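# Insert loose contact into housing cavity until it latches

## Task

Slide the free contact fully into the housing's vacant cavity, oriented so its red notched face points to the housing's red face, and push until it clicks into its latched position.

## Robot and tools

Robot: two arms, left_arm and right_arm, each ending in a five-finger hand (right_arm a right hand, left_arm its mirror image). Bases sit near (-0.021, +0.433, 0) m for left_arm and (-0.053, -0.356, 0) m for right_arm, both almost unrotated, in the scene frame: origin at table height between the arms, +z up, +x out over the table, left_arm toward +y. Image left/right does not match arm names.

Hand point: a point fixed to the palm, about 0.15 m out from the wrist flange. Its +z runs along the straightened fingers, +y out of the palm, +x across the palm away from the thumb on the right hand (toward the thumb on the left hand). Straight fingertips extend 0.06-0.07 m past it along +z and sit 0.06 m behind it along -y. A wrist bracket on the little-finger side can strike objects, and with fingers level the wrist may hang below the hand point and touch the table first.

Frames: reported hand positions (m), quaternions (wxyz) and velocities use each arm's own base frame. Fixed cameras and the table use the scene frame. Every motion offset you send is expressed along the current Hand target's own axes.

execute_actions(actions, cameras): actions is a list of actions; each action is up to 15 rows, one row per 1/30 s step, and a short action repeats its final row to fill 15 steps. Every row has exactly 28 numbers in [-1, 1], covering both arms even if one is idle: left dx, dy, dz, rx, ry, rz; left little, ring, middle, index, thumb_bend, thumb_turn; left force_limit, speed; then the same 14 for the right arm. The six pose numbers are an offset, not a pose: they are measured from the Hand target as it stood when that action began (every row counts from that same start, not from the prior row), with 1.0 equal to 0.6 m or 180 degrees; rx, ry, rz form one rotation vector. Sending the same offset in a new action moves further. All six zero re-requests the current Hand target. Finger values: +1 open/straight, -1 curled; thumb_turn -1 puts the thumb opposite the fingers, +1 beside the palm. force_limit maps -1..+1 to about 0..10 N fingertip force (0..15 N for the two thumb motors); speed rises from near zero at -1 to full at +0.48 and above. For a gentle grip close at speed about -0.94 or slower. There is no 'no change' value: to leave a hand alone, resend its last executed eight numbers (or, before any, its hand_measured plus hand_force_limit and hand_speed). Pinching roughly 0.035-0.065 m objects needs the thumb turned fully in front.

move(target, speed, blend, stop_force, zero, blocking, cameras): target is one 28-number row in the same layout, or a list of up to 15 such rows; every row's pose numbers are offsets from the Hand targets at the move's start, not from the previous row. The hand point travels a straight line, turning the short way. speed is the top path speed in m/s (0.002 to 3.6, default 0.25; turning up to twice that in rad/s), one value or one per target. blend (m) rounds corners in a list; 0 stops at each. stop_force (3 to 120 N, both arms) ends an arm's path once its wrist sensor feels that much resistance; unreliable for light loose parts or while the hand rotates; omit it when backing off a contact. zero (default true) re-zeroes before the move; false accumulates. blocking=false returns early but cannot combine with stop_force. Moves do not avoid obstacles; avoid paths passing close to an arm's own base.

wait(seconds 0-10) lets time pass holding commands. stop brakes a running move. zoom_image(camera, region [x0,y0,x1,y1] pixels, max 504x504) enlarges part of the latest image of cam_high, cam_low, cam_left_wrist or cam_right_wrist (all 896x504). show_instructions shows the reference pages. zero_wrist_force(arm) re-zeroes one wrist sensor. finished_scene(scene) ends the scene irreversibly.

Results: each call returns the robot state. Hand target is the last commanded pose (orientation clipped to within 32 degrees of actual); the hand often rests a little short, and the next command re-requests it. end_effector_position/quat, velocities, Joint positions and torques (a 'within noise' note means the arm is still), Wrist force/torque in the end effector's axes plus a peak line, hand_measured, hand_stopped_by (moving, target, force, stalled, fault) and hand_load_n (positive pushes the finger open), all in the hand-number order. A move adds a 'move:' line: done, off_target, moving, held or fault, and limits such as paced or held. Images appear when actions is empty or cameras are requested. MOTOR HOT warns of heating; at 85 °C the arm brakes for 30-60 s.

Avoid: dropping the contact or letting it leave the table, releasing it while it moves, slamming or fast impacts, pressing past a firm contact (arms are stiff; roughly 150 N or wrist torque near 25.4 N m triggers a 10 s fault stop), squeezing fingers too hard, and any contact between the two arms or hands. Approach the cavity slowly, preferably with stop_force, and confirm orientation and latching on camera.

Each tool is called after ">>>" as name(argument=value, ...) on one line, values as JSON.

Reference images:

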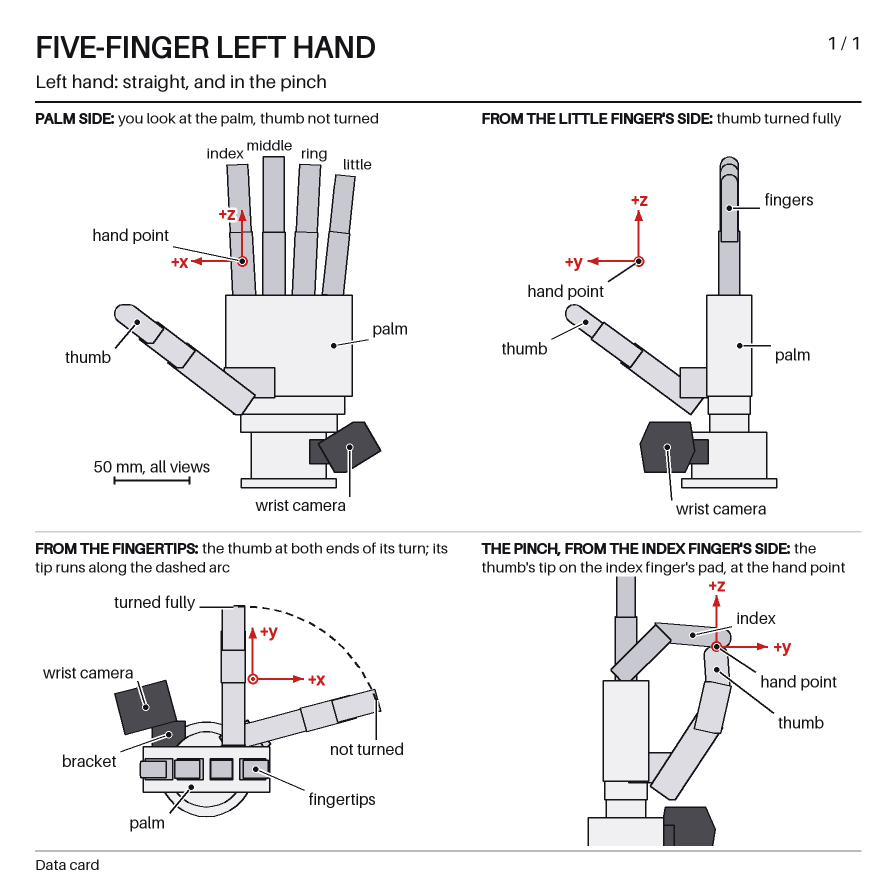

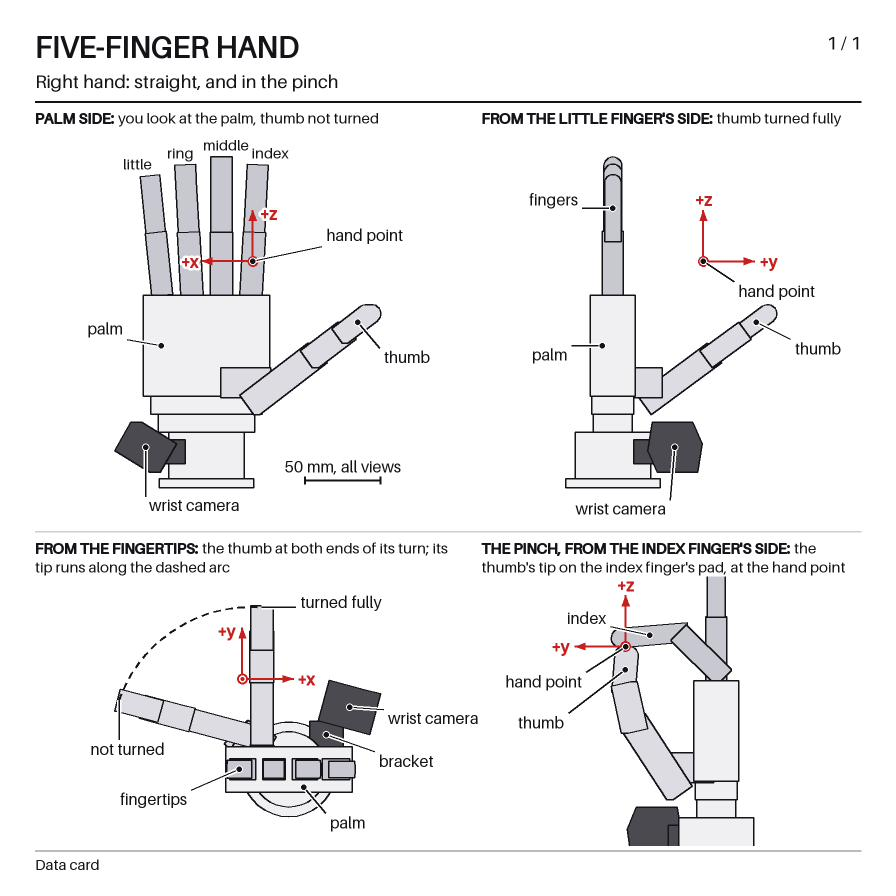

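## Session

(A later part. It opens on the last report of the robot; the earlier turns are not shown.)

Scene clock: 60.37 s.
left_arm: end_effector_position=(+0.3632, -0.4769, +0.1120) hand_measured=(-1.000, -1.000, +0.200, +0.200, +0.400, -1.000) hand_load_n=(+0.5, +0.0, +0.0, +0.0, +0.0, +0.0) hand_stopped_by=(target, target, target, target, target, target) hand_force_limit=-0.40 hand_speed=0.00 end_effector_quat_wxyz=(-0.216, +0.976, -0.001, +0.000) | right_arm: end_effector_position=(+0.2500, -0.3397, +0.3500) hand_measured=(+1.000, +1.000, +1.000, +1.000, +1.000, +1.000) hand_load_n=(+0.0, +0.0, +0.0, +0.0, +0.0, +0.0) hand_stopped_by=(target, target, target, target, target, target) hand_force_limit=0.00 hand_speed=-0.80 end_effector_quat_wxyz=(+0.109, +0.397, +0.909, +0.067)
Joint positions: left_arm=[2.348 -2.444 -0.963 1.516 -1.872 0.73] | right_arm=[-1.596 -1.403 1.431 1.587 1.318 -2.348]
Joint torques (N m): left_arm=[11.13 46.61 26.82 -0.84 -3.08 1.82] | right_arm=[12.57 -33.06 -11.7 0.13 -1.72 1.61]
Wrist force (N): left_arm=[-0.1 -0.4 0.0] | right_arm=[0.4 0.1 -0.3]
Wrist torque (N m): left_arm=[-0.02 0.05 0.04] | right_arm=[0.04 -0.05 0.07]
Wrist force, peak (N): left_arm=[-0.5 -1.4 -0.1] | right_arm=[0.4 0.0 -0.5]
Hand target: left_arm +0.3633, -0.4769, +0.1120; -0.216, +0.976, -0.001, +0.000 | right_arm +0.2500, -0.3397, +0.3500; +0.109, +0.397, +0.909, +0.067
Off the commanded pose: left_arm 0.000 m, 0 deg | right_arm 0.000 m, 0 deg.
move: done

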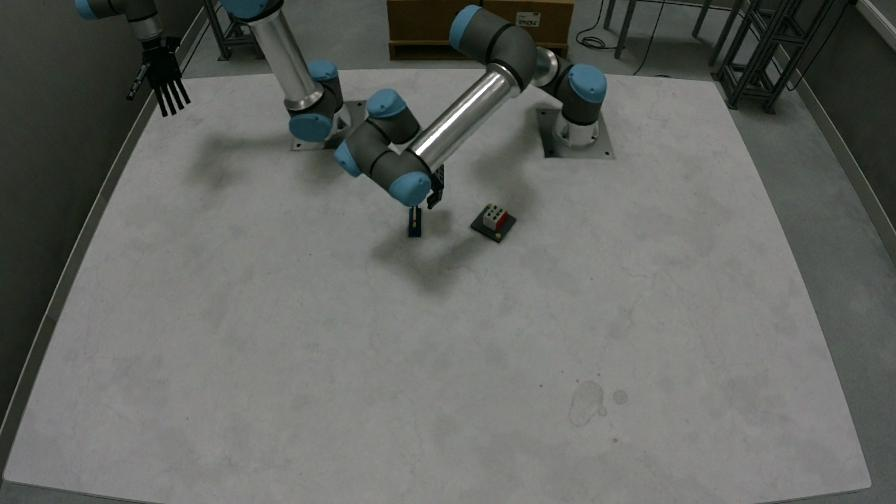

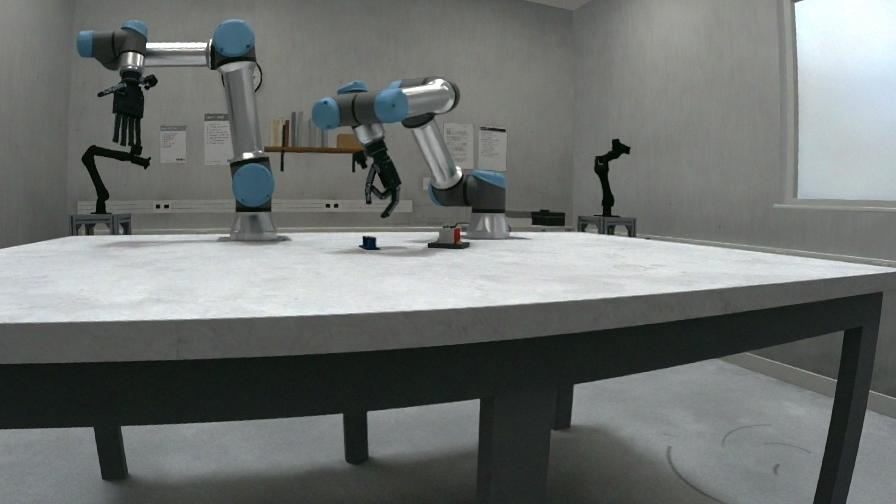

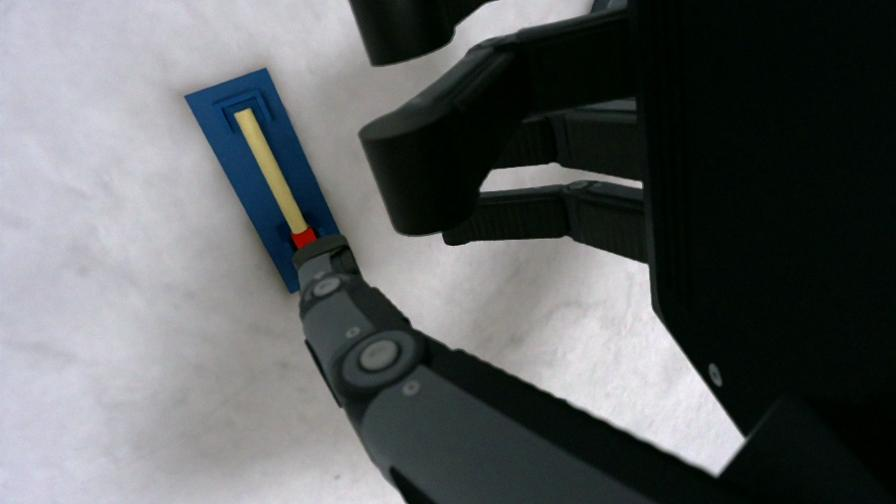

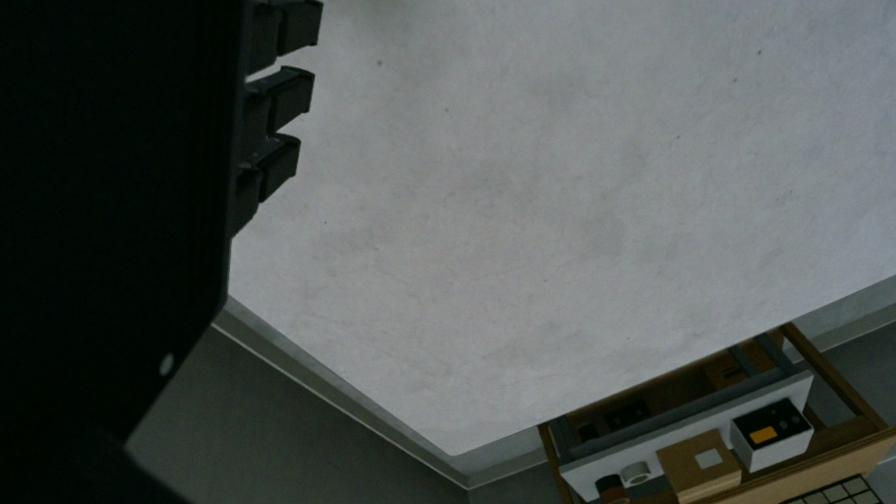

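>>> move(target=[0,0,0,0,0,0,-1,-1,-0.15,-0.15,0.1,-1,-0.8,-0.5,0,0,0,0,0,0,1,1,1,1,1,1,0,-0.8], speed=0.2, cameras=["cam_left_wrist"])

Scene clock: 64.43 s.
left_arm: end_effector_position=(+0.3633, -0.4769, +0.1120) hand_measured=(-1.000, -1.000, -0.150, -0.150, +0.100, -1.000) hand_load_n=(+0.0, +0.0, +0.0, +0.0, +0.0, +0.0) hand_stopped_by=(target, target, target, target, target, target) hand_force_limit=-0.80 hand_speed=-0.50 end_effector_quat_wxyz=(-0.216, +0.976, -0.001, +0.000) | right_arm: end_effector_position=(+0.2500, -0.3397, +0.3500) hand_measured=(+1.000, +1.000, +1.000, +1.000, +1.000, +1.000) hand_load_n=(+0.0, +0.0, +0.0, +0.0, +0.0, +0.0) hand_stopped_by=(target, target, target, target, target, target) hand_force_limit=0.00 hand_speed=-0.80 end_effector_quat_wxyz=(+0.109, +0.397, +0.909, +0.067)
Joint positions: left_arm=[2.348 -2.444 -0.963 1.516 -1.872 0.73] | right_arm=[-1.596 -1.403 1.431 1.587 1.318 -2.348]
Joint torques (N m): left_arm=[11.93 45.16 23.5 -4.08 -2.44 1.92] | right_arm=[12.1 -34.34 -12.04 0.19 -1.43 1.36]
Wrist force (N): left_arm=[-0.2 -0.3 0.0] | right_arm=[-0.1 0.1 -0.2]
Wrist torque (N m): left_arm=[-0.01 0.07 0.02] | right_arm=[0.03 0.02 0.04]
Wrist force, peak (N): left_arm=[-0.3 -0.6 0.4] | right_arm=[0.2 0.2 -0.6]
Hand target: left_arm +0.3633, -0.4769, +0.1120; -0.216, +0.976, -0.001, +0.000 | right_arm +0.2500, -0.3397, +0.3500; +0.109, +0.397, +0.909, +0.067
Off the commanded pose: left_arm 0.000 m, 0 deg | right_arm 0.000 m, 0 deg.
move: done
Images, in order (width x height): cam_left_wrist 896x504.

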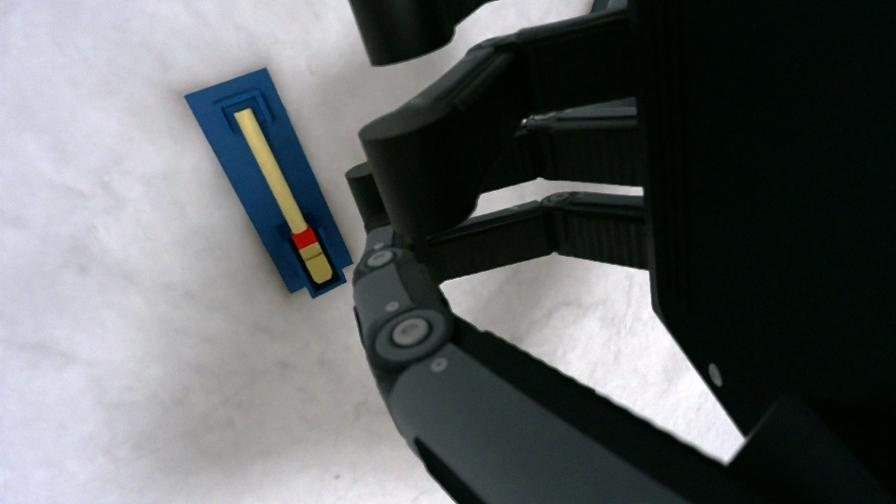

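>>> move(target=[-0.005,0.036,0.0937,0,0,0,-1,-1,0.2,0.2,0.5,-1,-0.8,-0.2,0,0,0,0,0,0,1,1,1,1,1,1,0,-0.8], speed=0.1, stop_force=6, cameras=["cam_left_wrist", "cam_low"])

Scene clock: 68.47 s.
left_arm: end_effector_position=(+0.3603, -0.4727, +0.0519) hand_measured=(-1.000, -1.000, +0.200, +0.200, +0.500, -1.000) hand_load_n=(+0.0, +0.0, -0.5, +0.0, +0.0, +0.0) hand_stopped_by=(target, target, target, target, target, target) hand_force_limit=-0.80 hand_speed=-0.20 end_effector_quat_wxyz=(-0.217, +0.976, -0.001, +0.000) | right_arm: end_effector_position=(+0.2500, -0.3397, +0.3500) hand_measured=(+1.000, +1.000, +1.000, +1.000, +1.000, +1.000) hand_load_n=(+0.0, +0.0, +0.0, +0.0, +0.0, +0.0) hand_stopped_by=(target, target, target, target, target, target) hand_force_limit=0.00 hand_speed=-0.80 end_effector_quat_wxyz=(+0.109, +0.397, +0.909, +0.067)
Joint positions: left_arm=[2.349 -2.484 -1.049 1.642 -1.873 0.731] | right_arm=[-1.596 -1.403 1.431 1.587 1.318 -2.348]
Joint torques (N m): left_arm=[6.43 61.2 25.96 -1.55 -2.39 1.19] | right_arm=[12.48 -33.73 -11.88 0.15 -1.69 1.59]
Wrist force (N): left_arm=[-0.1 -0.3 0.0] | right_arm=[0.2 0.0 -0.1]
Wrist torque (N m): left_arm=[-0.02 0.04 -0.13] | right_arm=[0.02 -0.01 0.05]
Wrist force, peak (N): left_arm=[0.0 -0.6 -0.9] | right_arm=[0.0 0.5 -0.8]
Hand target: left_arm +0.3603, -0.4727, +0.0519; -0.216, +0.976, -0.001, +0.000 | right_arm +0.2500, -0.3397, +0.3500; +0.109, +0.397, +0.909, +0.067
Off the commanded pose: left_arm 0.000 m, 0 deg | right_arm 0.000 m, 0 deg.
move: done
Images, in order (width x height): cam_low 896x504, cam_left_wrist 896x504.

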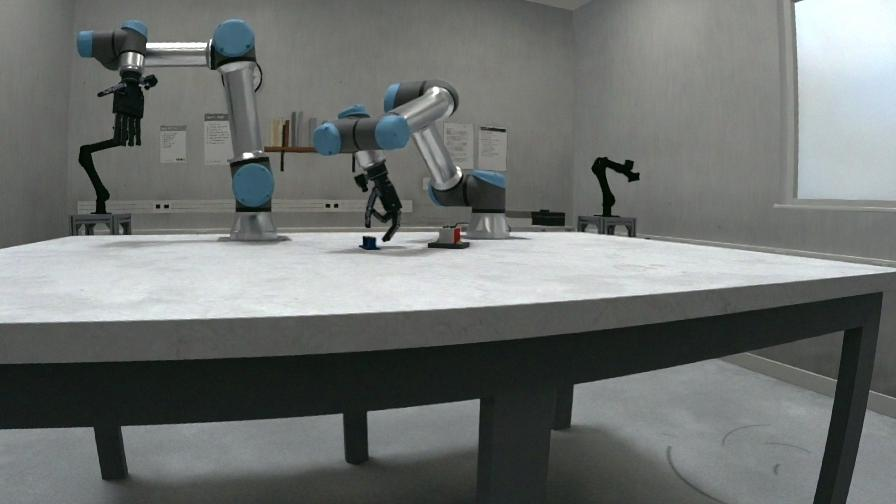

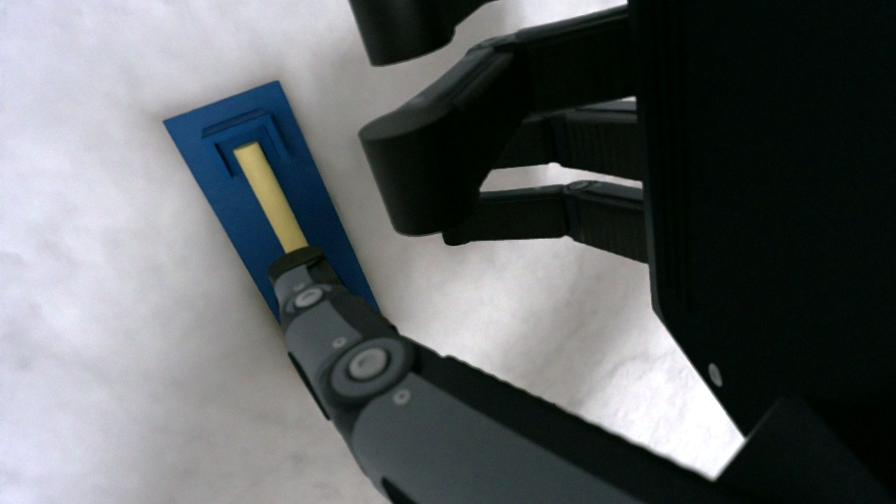

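>>> move(target=[-0.001,0.067,0,0,0,0,-1,-1,0.2,0.2,0.5,-1,-0.8,-0.2,0,0,0,0,0,0,1,1,1,1,1,1,0,-0.8], speed=0.06, stop_force=5, cameras=["cam_left_wrist", "cam_low"])

Scene clock: 71.20 s.
left_arm: end_effector_position=(+0.3598, -0.4977, +0.0402) hand_measured=(-1.000, -1.000, +0.200, +0.200, +0.500, -1.000) hand_load_n=(+0.0, +0.0, +2.0, +0.0, +0.0, +0.0) hand_stopped_by=(target, target, target, target, target, target) hand_force_limit=-0.80 hand_speed=-0.20 end_effector_quat_wxyz=(-0.216, +0.976, -0.001, +0.000) | right_arm: end_effector_position=(+0.2500, -0.3397, +0.3500) hand_measured=(+1.000, +1.000, +1.000, +1.000, +1.000, +1.000) hand_load_n=(+0.0, +0.0, +0.0, +0.0, +0.0, +0.0) hand_stopped_by=(target, target, target, target, target, target) hand_force_limit=0.00 hand_speed=-0.80 end_effector_quat_wxyz=(+0.109, +0.397, +0.909, +0.067)
Joint positions: left_arm=[2.32 -2.552 -0.951 1.604 -1.864 0.703] | right_arm=[-1.596 -1.403 1.431 1.587 1.318 -2.348]
Joint torques (N m): left_arm=[-10.07 46.2 25.66 -4.35 -2.23 -2.11] | right_arm=[11.89 -32.58 -11.66 0.31 -1.42 1.53]
Wrist force (N): left_arm=[0.0 -4.0 -1.1] | right_arm=[0.0 0.1 -0.3]
Wrist torque (N m): left_arm=[0.13 0.02 -0.06] | right_arm=[0.05 0.02 0.05]
Wrist force, peak (N): left_arm=[0.3 -36.6 -17.9] | right_arm=[0.1 0.2 -0.6]
Hand target: left_arm +0.3597, -0.4977, +0.0402; -0.216, +0.976, -0.001, +0.000 (not the last commanded pose) | right_arm +0.2500, -0.3397, +0.3500; +0.109, +0.397, +0.909, +0.067
Off the commanded pose: left_arm 0.013 m, 0 deg | right_arm 0.000 m, 0 deg.
move: contact (left_arm)
Images, in order (width x height): cam_low 896x504, cam_left_wrist 896x504.

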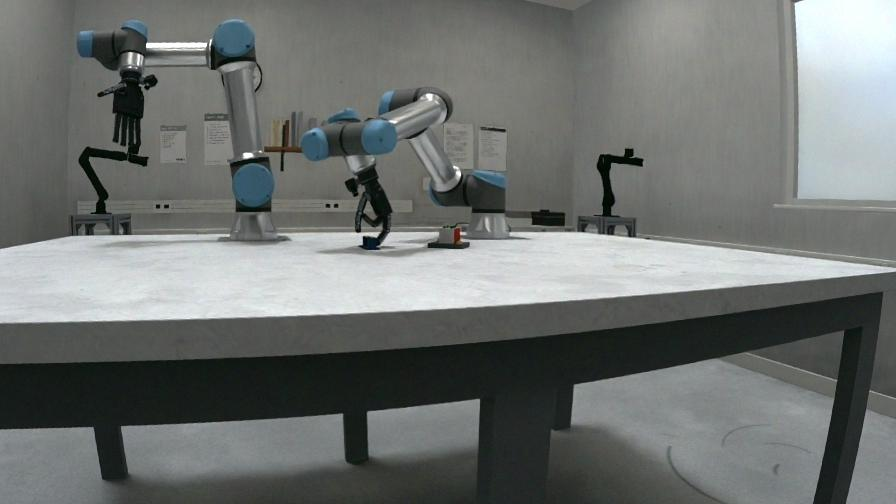

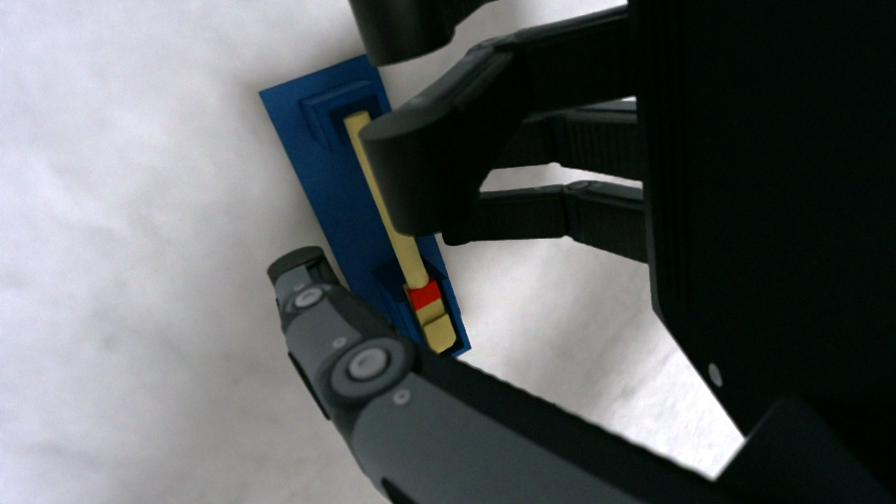

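>>> move(target=[-0.0133,0,-0.0233,0,0,0,-1,-1,0.15,0.15,0.5,-1,-0.8,-0.5,0,0,0,0,0,0,1,1,1,1,1,1,0,-0.8], speed=0.05, cameras=["cam_left_wrist", "cam_low", "cam_high"])

>>> zoom_image(camera="cam_left_wrist", region=[250, 50, 500, 400])

>>> zoom_image(camera="cam_low", region=[340, 200, 430, 260])

Scene clock: 77.23 s.
left_arm: end_effector_position=(+0.3516, -0.5037, +0.0531) hand_measured=(-1.000, -1.000, +0.200, +0.150, +0.500, -1.000) hand_load_n=(+0.0, +0.0, +3.5, +0.0, +0.0, +0.0) hand_stopped_by=(target, target, force, target, target, target) hand_force_limit=-0.80 hand_speed=-0.50 end_effector_quat_wxyz=(-0.216, +0.976, -0.001, +0.000) | right_arm: end_effector_position=(+0.2500, -0.3397, +0.3500) hand_measured=(+1.000, +1.000, +1.000, +1.000, +1.000, +1.000) hand_load_n=(+0.0, +0.0, +0.0, +0.0, -0.5, +0.0) hand_stopped_by=(target, target, target, target, target, target) hand_force_limit=0.00 hand_speed=-0.80 end_effector_quat_wxyz=(+0.109, +0.397, +0.909, +0.067)
Joint positions: left_arm=[2.304 -2.542 -0.936 1.575 -1.859 0.687] | right_arm=[-1.596 -1.403 1.431 1.587 1.318 -2.348]
Joint torques (N m): left_arm=[10.27 50.81 10.59 -0.11 1.55 1.55] | right_arm=[12.44 -33.19 -10.72 0.21 -1.31 1.54]
Wrist force (N): left_arm=[0.9 -2.0 2.2] | right_arm=[0.2 0.1 -0.3]
Wrist torque (N m): left_arm=[0.04 0.12 0.08] | right_arm=[0.03 -0.01 0.06]
Wrist force, peak (N): left_arm=[0.0 -4.6 -1.9] | right_arm=[0.0 0.3 -0.7]
Hand target: left_arm +0.3518, -0.5036, +0.0529; -0.216, +0.976, -0.001, +0.000 | right_arm +0.2500, -0.3397, +0.3500; +0.109, +0.397, +0.909, +0.067
Off the commanded pose: left_arm 0.000 m, 0 deg | right_arm 0.000 m, 0 deg.
move: done
Images, in order (width x height): cam_high 896x504, cam_low 896x504, cam_left_wrist 896x504.

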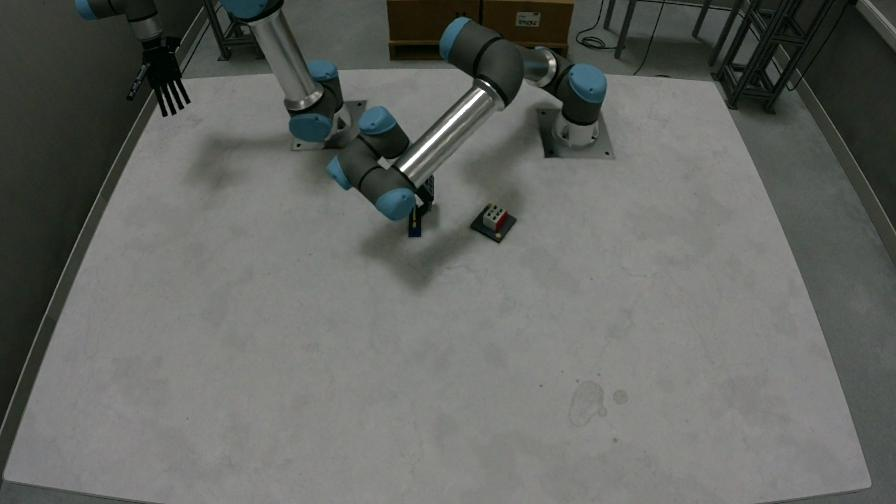

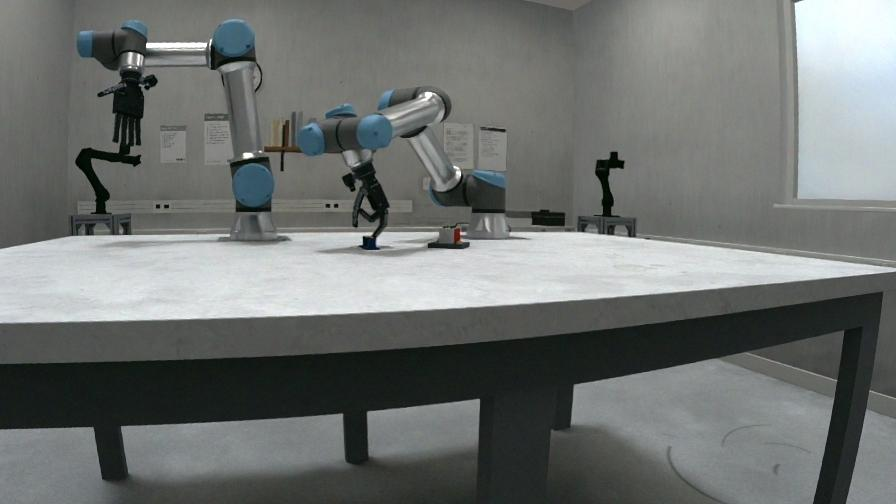

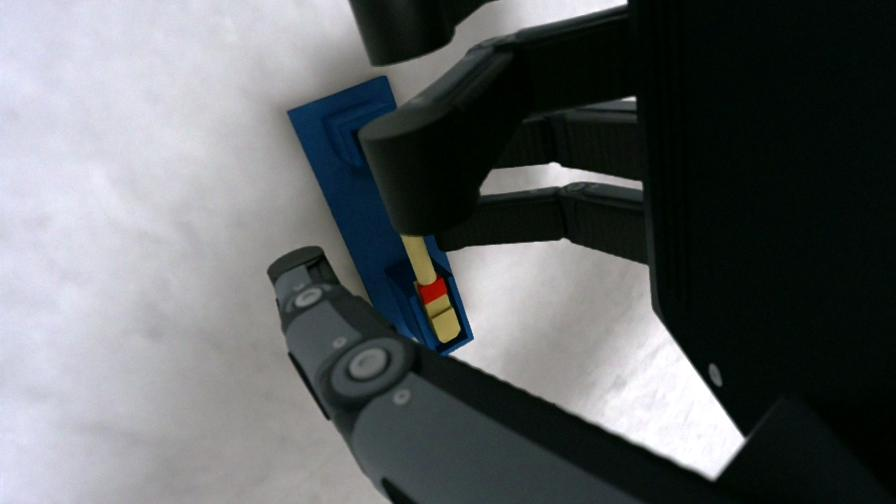

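Scaled by 1.440.

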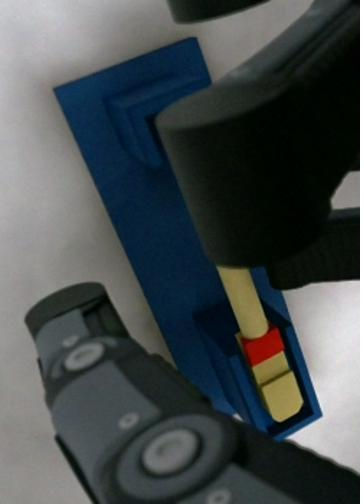

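Scaled by 5.600.

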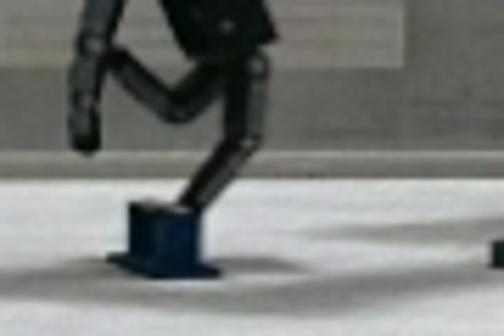

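>>> zoom_image(camera="cam_low", region=[350, 210, 400, 255])

>>> zoom_image(camera="cam_high", region=[390, 170, 450, 245])

Scaled by 10.080.

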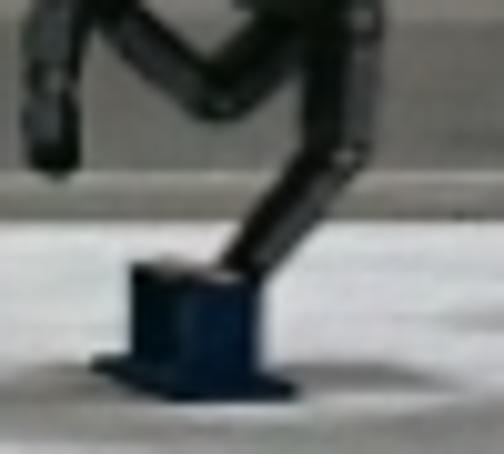

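Scaled by 6.720.

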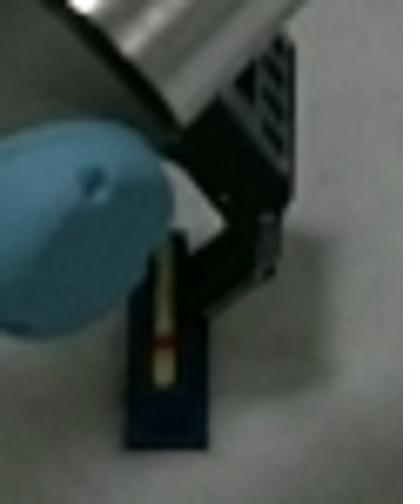

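>>> move(target=[[0.0117,-0.05,0,0,0,0,-1,-1,0.15,0.15,0.5,-1,-0.8,-0.5,0,0,0,0,0,0,1,1,1,1,1,1,0,-0.8],[0.0117,-0.05,0,0,0,0,-1,-1,0.0,0.0,0.5,-1,-0.8,-0.2,0,0,0,0,0,0,1,1,1,1,1,1,0,-0.8],[0.0117,-0.05,0.022,0,0,0,-1,-1,0.0,0.0,0.5,-1,-0.8,-0.2,0,0,0,0,0,0,1,1,1,1,1,1,0,-0.8]], speed=0.08, cameras=["cam_left_wrist", "cam_low"])

>>> zoom_image(camera="cam_low", region=[350, 210, 400, 255])

Scene clock: 87.97 s.
left_arm: end_effector_position=(+0.3589, -0.4708, +0.0535) hand_measured=(-1.000, -1.000, +0.000, +0.000, +0.500, -1.000) hand_load_n=(+0.5, +0.0, +0.0, +0.0, +0.0, +0.0) hand_stopped_by=(target, target, target, target, target, target) hand_force_limit=-0.80 hand_speed=-0.20 end_effector_quat_wxyz=(-0.216, +0.976, -0.001, +0.000) end_effector_velocity=(+0.000, +0.000, +0.001) end_effector_angular_velocity=(+0.002, +0.000, +0.000) | right_arm: end_effector_position=(+0.2500, -0.3397, +0.3500) hand_measured=(+1.000, +1.000, +1.000, +1.000, +1.000, +1.000) hand_load_n=(+0.0, +0.0, +0.0, +0.0, +0.0, +0.0) hand_stopped_by=(target, target, target, target, target, target) hand_force_limit=0.00 hand_speed=-0.80 end_effector_quat_wxyz=(+0.109, +0.397, +0.909, +0.067)
Joint positions: left_arm=[2.35 -2.476 -1.06 1.645 -1.873 0.732] | right_arm=[-1.596 -1.403 1.431 1.587 1.318 -2.348]
Joint velocities: left_arm=[0 0 0.003 -0.005 -0.001 0] | right_arm=[within noise]
Joint torques (N m): left_arm=[1.22 60.9 25.2 -5.52 -2.33 0.38] | right_arm=[12.44 -33.17 -12.39 0.11 -1.2 1.6]
Wrist force (N): left_arm=[0.1 -0.4 0.2] | right_arm=[0.2 0.0 -0.4]
Wrist torque (N m): left_arm=[-0.04 0.02 -0.11] | right_arm=[0.03 -0.01 0.06]
Wrist force, peak (N): left_arm=[0.4 -2.3 2.1] | right_arm=[0.1 0.4 -0.7]
Hand target: left_arm +0.3588, -0.4709, +0.0536; -0.216, +0.976, -0.001, +0.000 | right_arm +0.2500, -0.3397, +0.3500; +0.109, +0.397, +0.909, +0.067
Off the commanded pose: left_arm 0.000 m, 0 deg | right_arm 0.000 m, 0 deg.
move: done
Images, in order (width x height): cam_low 896x504, cam_left_wrist 896x504.

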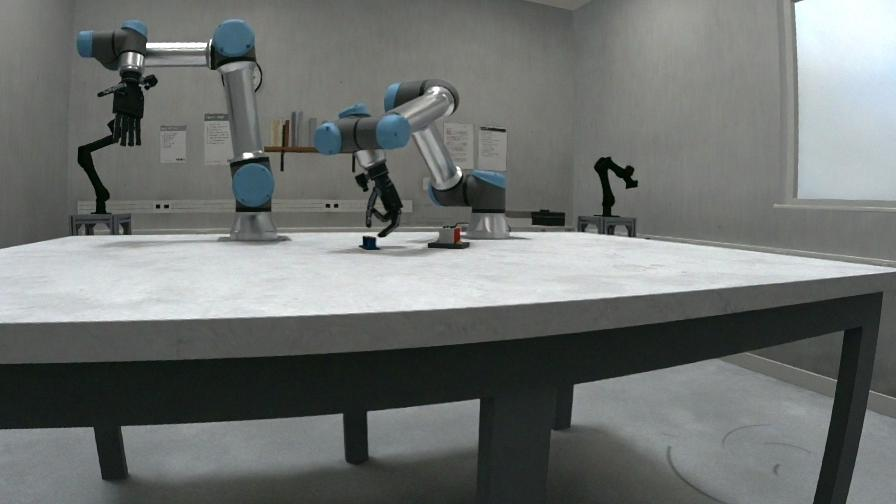

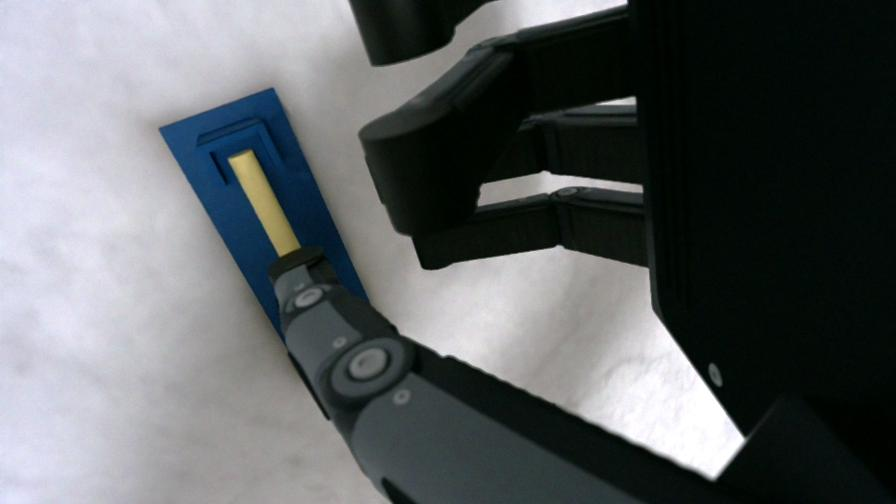

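Scaled by 10.080.

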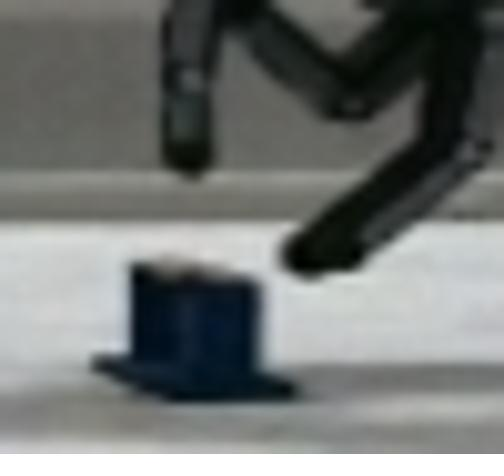

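>>> move(target=[0,0.0617,0,0,0,0,-1,-1,0.0,0.0,0.5,-1,-0.8,-0.2,0,0,0,0,0,0,1,1,1,1,1,1,0,-0.8], speed=0.04, stop_force=4, cameras=["cam_left_wrist", "cam_low", "cam_high"])

>>> zoom_image(camera="cam_low", region=[350, 210, 400, 255])

>>> zoom_image(camera="cam_left_wrist", region=[300, 50, 550, 400])

Scene clock: 91.77 s.
left_arm: end_effector_position=(+0.3588, -0.5044, +0.0380) hand_measured=(-1.000, -1.000, +0.000, +0.000, +0.500, -1.000) hand_load_n=(+0.0, +0.0, +0.0, +0.0, +0.0, +0.0) hand_stopped_by=(target, target, target, target, target, target) hand_force_limit=-0.80 hand_speed=-0.20 end_effector_quat_wxyz=(-0.216, +0.976, -0.001, +0.000) | right_arm: end_effector_position=(+0.2500, -0.3397, +0.3500) hand_measured=(+1.000, +1.000, +1.000, +1.000, +1.000, +1.000) hand_load_n=(+0.0, +0.0, +0.0, -0.5, -0.5, +0.0) hand_stopped_by=(target, target, target, target, target, target) hand_force_limit=0.00 hand_speed=-0.80 end_effector_quat_wxyz=(+0.109, +0.397, +0.909, +0.067)
Joint positions: left_arm=[2.312 -2.569 -0.924 1.592 -1.861 0.694] | right_arm=[-1.596 -1.403 1.431 1.587 1.318 -2.348]
Joint torques (N m): left_arm=[12.23 64.26 5.21 -0.38 -3.06 2.21] | right_arm=[11.37 -33.38 -11.77 0.19 -1.11 1.38]
Wrist force (N): left_arm=[0.1 -0.4 0.1] | right_arm=[0.0 0.0 -0.4]
Wrist torque (N m): left_arm=[-0.04 0.03 0.01] | right_arm=[0.03 0.03 0.05]
Wrist force, peak (N): left_arm=[0.0 -0.9 -0.1] | right_arm=[0.1 0.0 -0.7]
Hand target: left_arm +0.3588, -0.5044, +0.0380; -0.216, +0.976, -0.001, +0.000 | right_arm +0.2500, -0.3397, +0.3500; +0.109, +0.397, +0.909, +0.067
Off the commanded pose: left_arm 0.000 m, 0 deg | right_arm 0.000 m, 0 deg.
move: done
Images, in order (width x height): cam_high 896x504, cam_low 896x504, cam_left_wrist 896x504.

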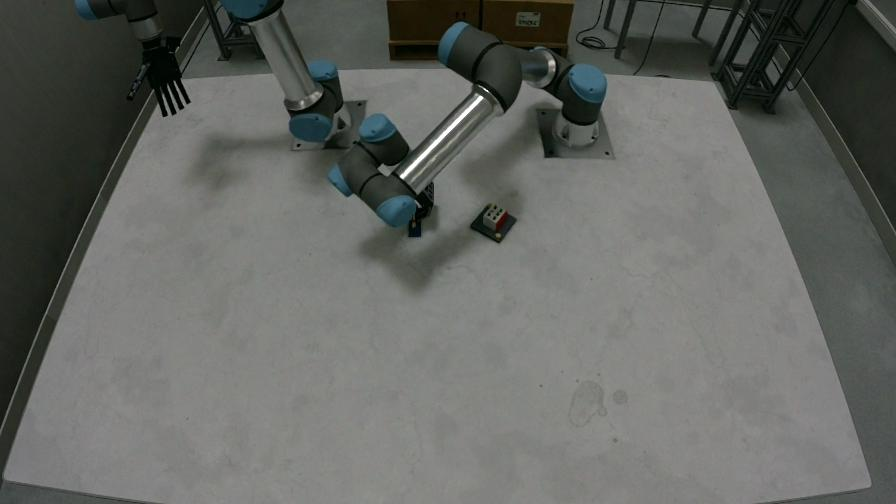

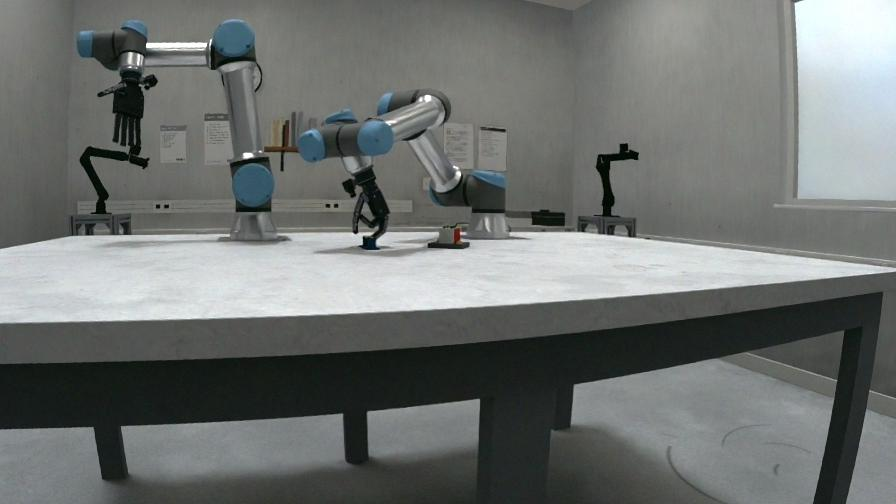

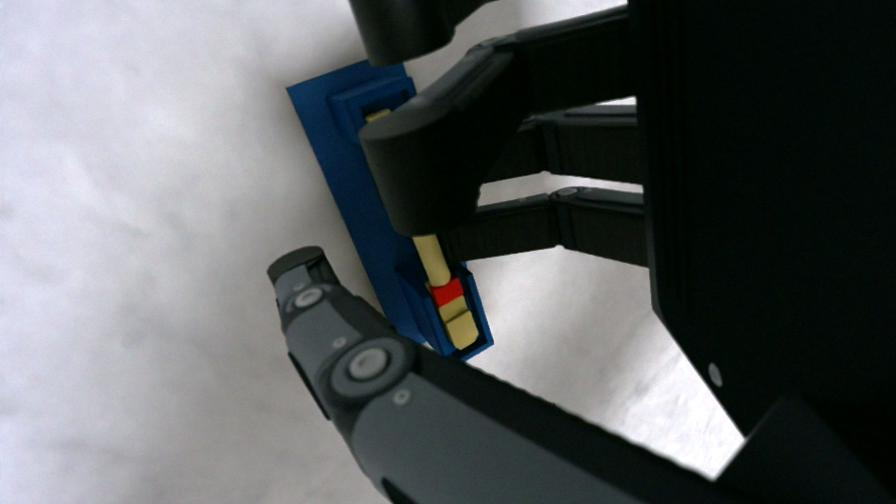

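Scaled by 10.080.

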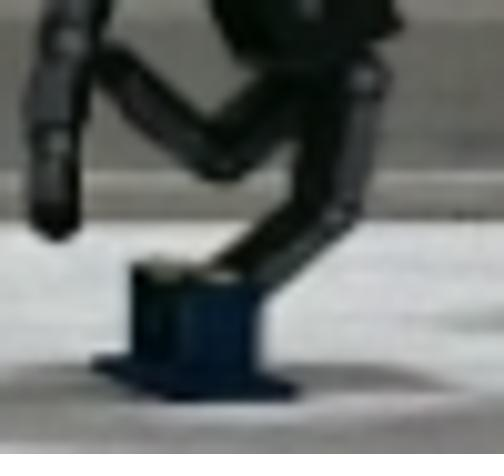

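Scaled by 1.440.

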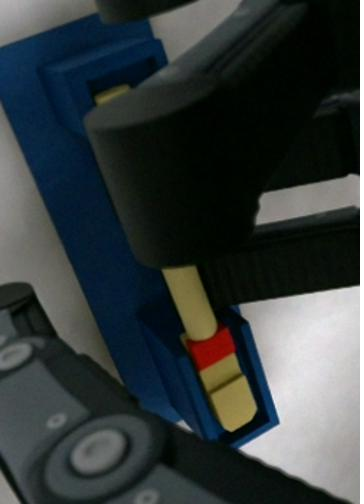

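>>> move(target=[0,0,0,0,0,0,-1,-1,0.0,0.0,0.1,-1,-0.8,-0.6,0,0,0,0,0,0,1,1,1,1,1,1,0,-0.8], speed=0.04, cameras=["cam_left_wrist", "cam_low"])

>>> zoom_image(camera="cam_low", region=[350, 210, 400, 255])

>>> zoom_image(camera="cam_left_wrist", region=[300, 50, 550, 400])

Scene clock: 95.10 s.
left_arm: end_effector_position=(+0.3588, -0.5044, +0.0380) hand_measured=(-1.000, -1.000, +0.000, +0.000, +0.100, -1.000) hand_load_n=(+0.0, +0.0, +0.0, +0.0, +0.0, +0.0) hand_stopped_by=(target, target, target, target, target, target) hand_force_limit=-0.80 hand_speed=-0.60 end_effector_quat_wxyz=(-0.216, +0.976, -0.001, +0.000) | right_arm: end_effector_position=(+0.2500, -0.3397, +0.3500) hand_measured=(+1.000, +1.000, +1.000, +1.000, +1.000, +1.000) hand_load_n=(+0.0, +0.0, +0.0, +0.0, +0.0, +0.0) hand_stopped_by=(target, target, target, target, target, target) hand_force_limit=0.00 hand_speed=-0.80 end_effector_quat_wxyz=(+0.109, +0.397, +0.909, +0.067)
Joint positions: left_arm=[2.312 -2.569 -0.924 1.592 -1.861 0.694] | right_arm=[-1.596 -1.403 1.431 1.587 1.318 -2.348]
Joint torques (N m): left_arm=[12.07 63.47 6.35 -0.69 -2.76 2.31] | right_arm=[12.73 -33.13 -12.53 0.16 -0.96 1.43]
Wrist force (N): left_arm=[-0.1 -0.3 -0.1] | right_arm=[0.0 -0.1 -0.4]
Wrist torque (N m): left_arm=[-0.02 0.05 0.00] | right_arm=[0.02 0.03 0.04]
Wrist force, peak (N): left_arm=[0.0 -0.6 0.1] | right_arm=[0.4 0.2 -0.7]
Hand target: left_arm +0.3588, -0.5044, +0.0380; -0.216, +0.976, -0.001, +0.000 | right_arm +0.2500, -0.3397, +0.3500; +0.109, +0.397, +0.909, +0.067
Off the commanded pose: left_arm 0.000 m, 0 deg | right_arm 0.000 m, 0 deg.
move: done
Images, in order (width x height): cam_low 896x504, cam_left_wrist 896x504.

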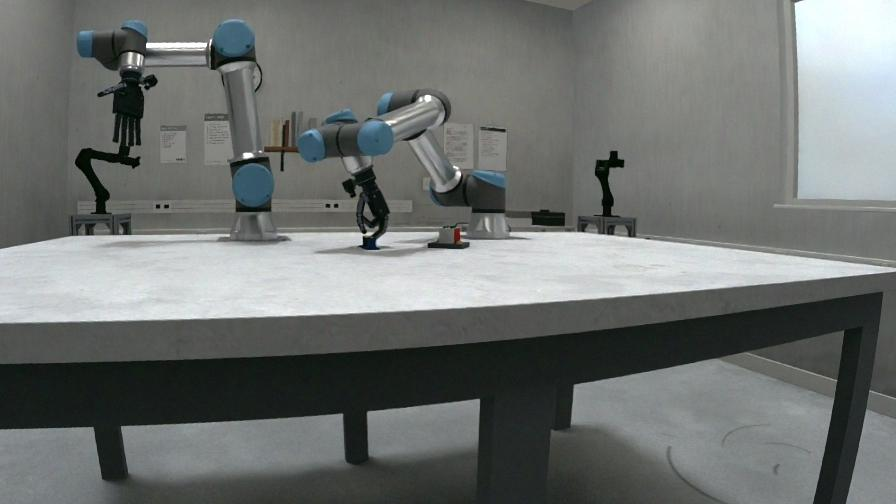

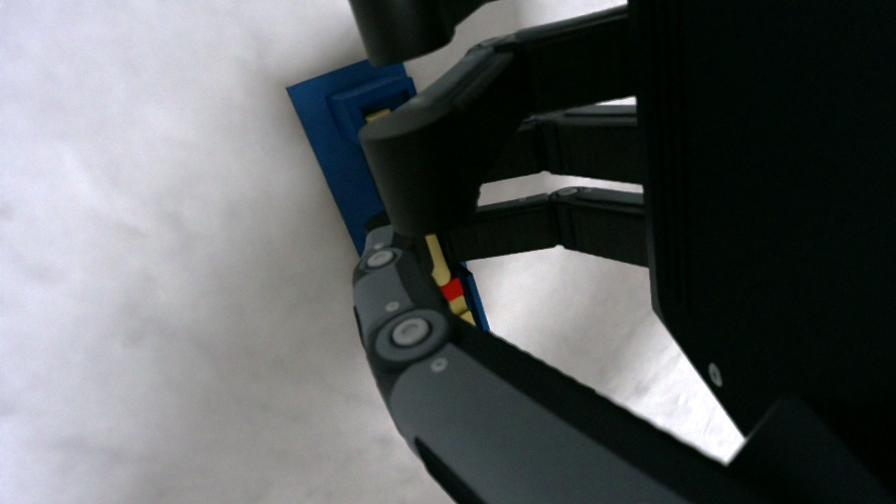

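Scaled by 10.080.

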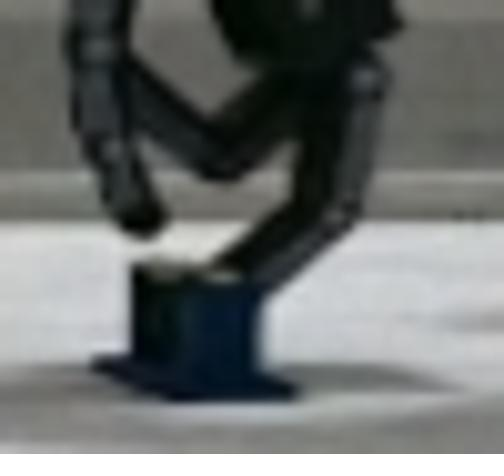

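Scaled by 1.440.

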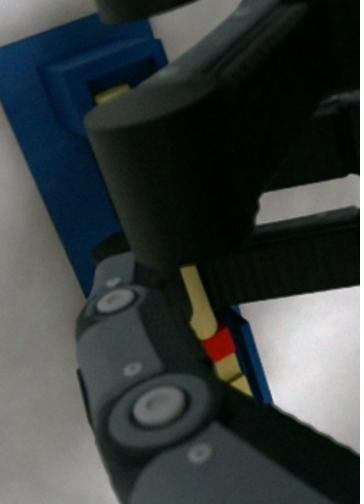

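>>> move(target=[[0,0,0,0,0,0,-1,-1,-0.06,-0.06,0.1,-1,-0.8,-0.6,0,0,0,0,0,0,1,1,1,1,1,1,0,-0.8],[0,0,0.0075,0,0,0,-1,-1,-0.06,-0.06,0.1,-1,-0.8,-0.6,0,0,0,0,0,0,1,1,1,1,1,1,0,-0.8],[0,0,0.0075,0,0,0,-1,-1,-0.06,-0.06,0.0,-1,-0.8,-0.7,0,0,0,0,0,0,1,1,1,1,1,1,0,-0.8]], speed=0.03, cameras=["cam_left_wrist", "cam_low"])

>>> zoom_image(camera="cam_low", region=[350, 210, 400, 255])

>>> zoom_image(camera="cam_left_wrist", region=[350, 180, 530, 350])

Scene clock: 99.30 s.
left_arm: end_effector_position=(+0.3588, -0.5025, +0.0339) hand_measured=(-1.000, -1.000, -0.060, -0.060, +0.088, -1.000) hand_load_n=(+0.0, +0.0, +0.0, +0.0, +0.5, +0.0) hand_stopped_by=(target, target, target, target, force, target) hand_force_limit=-0.80 hand_speed=-0.70 end_effector_quat_wxyz=(-0.216, +0.976, -0.001, +0.000) | right_arm: end_effector_position=(+0.2500, -0.3397, +0.3500) hand_measured=(+1.000, +1.000, +1.000, +1.000, +1.000, +1.000) hand_load_n=(+0.0, +0.0, +0.0, +0.0, +0.0, +0.0) hand_stopped_by=(target, target, target, target, target, target) hand_force_limit=0.00 hand_speed=-0.80 end_effector_quat_wxyz=(+0.109, +0.397, +0.909, +0.067)
Joint positions: left_arm=[2.314 -2.568 -0.936 1.604 -1.862 0.696] | right_arm=[-1.596 -1.403 1.431 1.587 1.318 -2.348]
Joint torques (N m): left_arm=[4.9 47.63 24.57 -4.49 -2.44 0.17] | right_arm=[12.33 -34.67 -11.95 0.11 -0.84 1.18]
Wrist force (N): left_arm=[0.1 -1.2 -5.2] | right_arm=[0.2 0.2 -0.2]
Wrist torque (N m): left_arm=[-0.04 -0.08 -0.12] | right_arm=[0.05 -0.01 0.07]
Wrist force, peak (N): left_arm=[0.0 -0.8 -8.7] | right_arm=[0.3 0.0 -0.8]
Hand target: left_arm +0.3588, -0.5025, +0.0339; -0.216, +0.976, -0.001, +0.000 | right_arm +0.2500, -0.3397, +0.3500; +0.109, +0.397, +0.909, +0.067
Off the commanded pose: left_arm 0.000 m, 0 deg | right_arm 0.000 m, 0 deg.
move: done
Images, in order (width x height): cam_low 896x504, cam_left_wrist 896x504.

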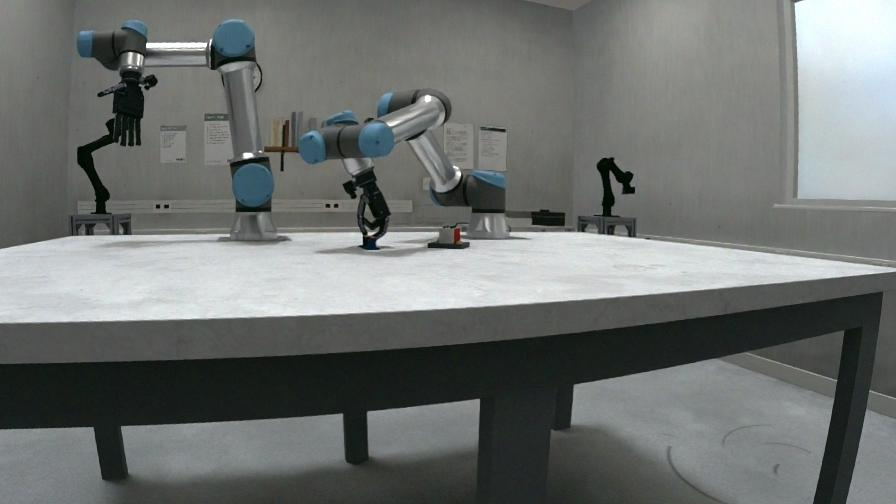

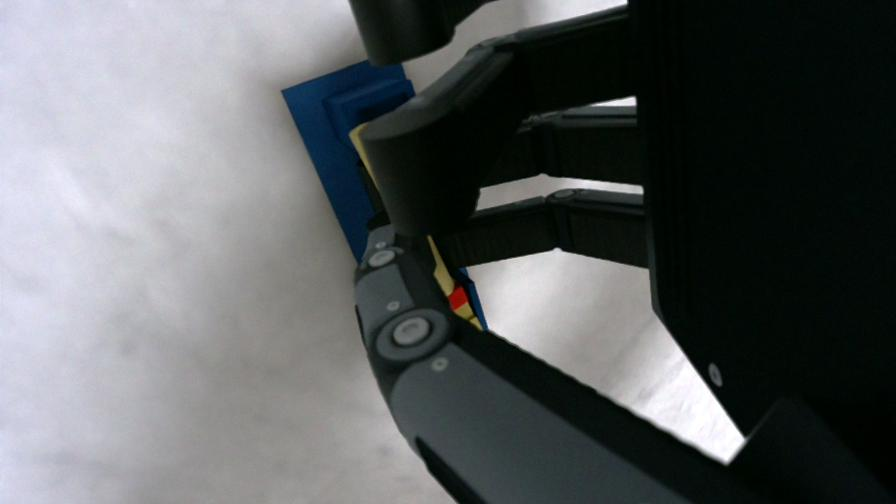

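Scaled by 10.080.

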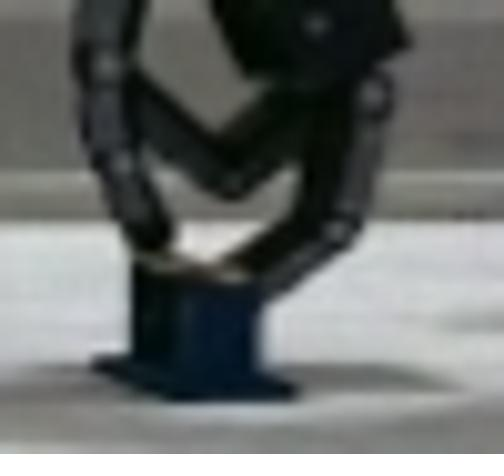

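Scaled by 2.800.

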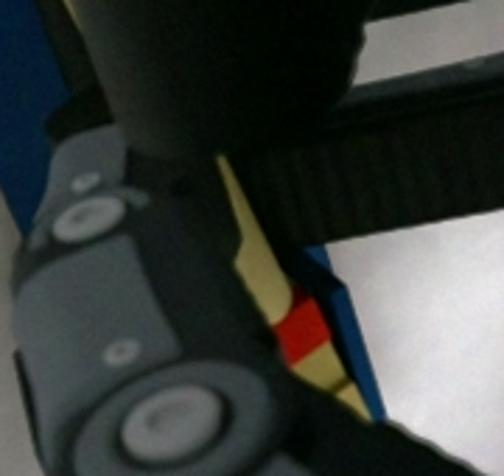

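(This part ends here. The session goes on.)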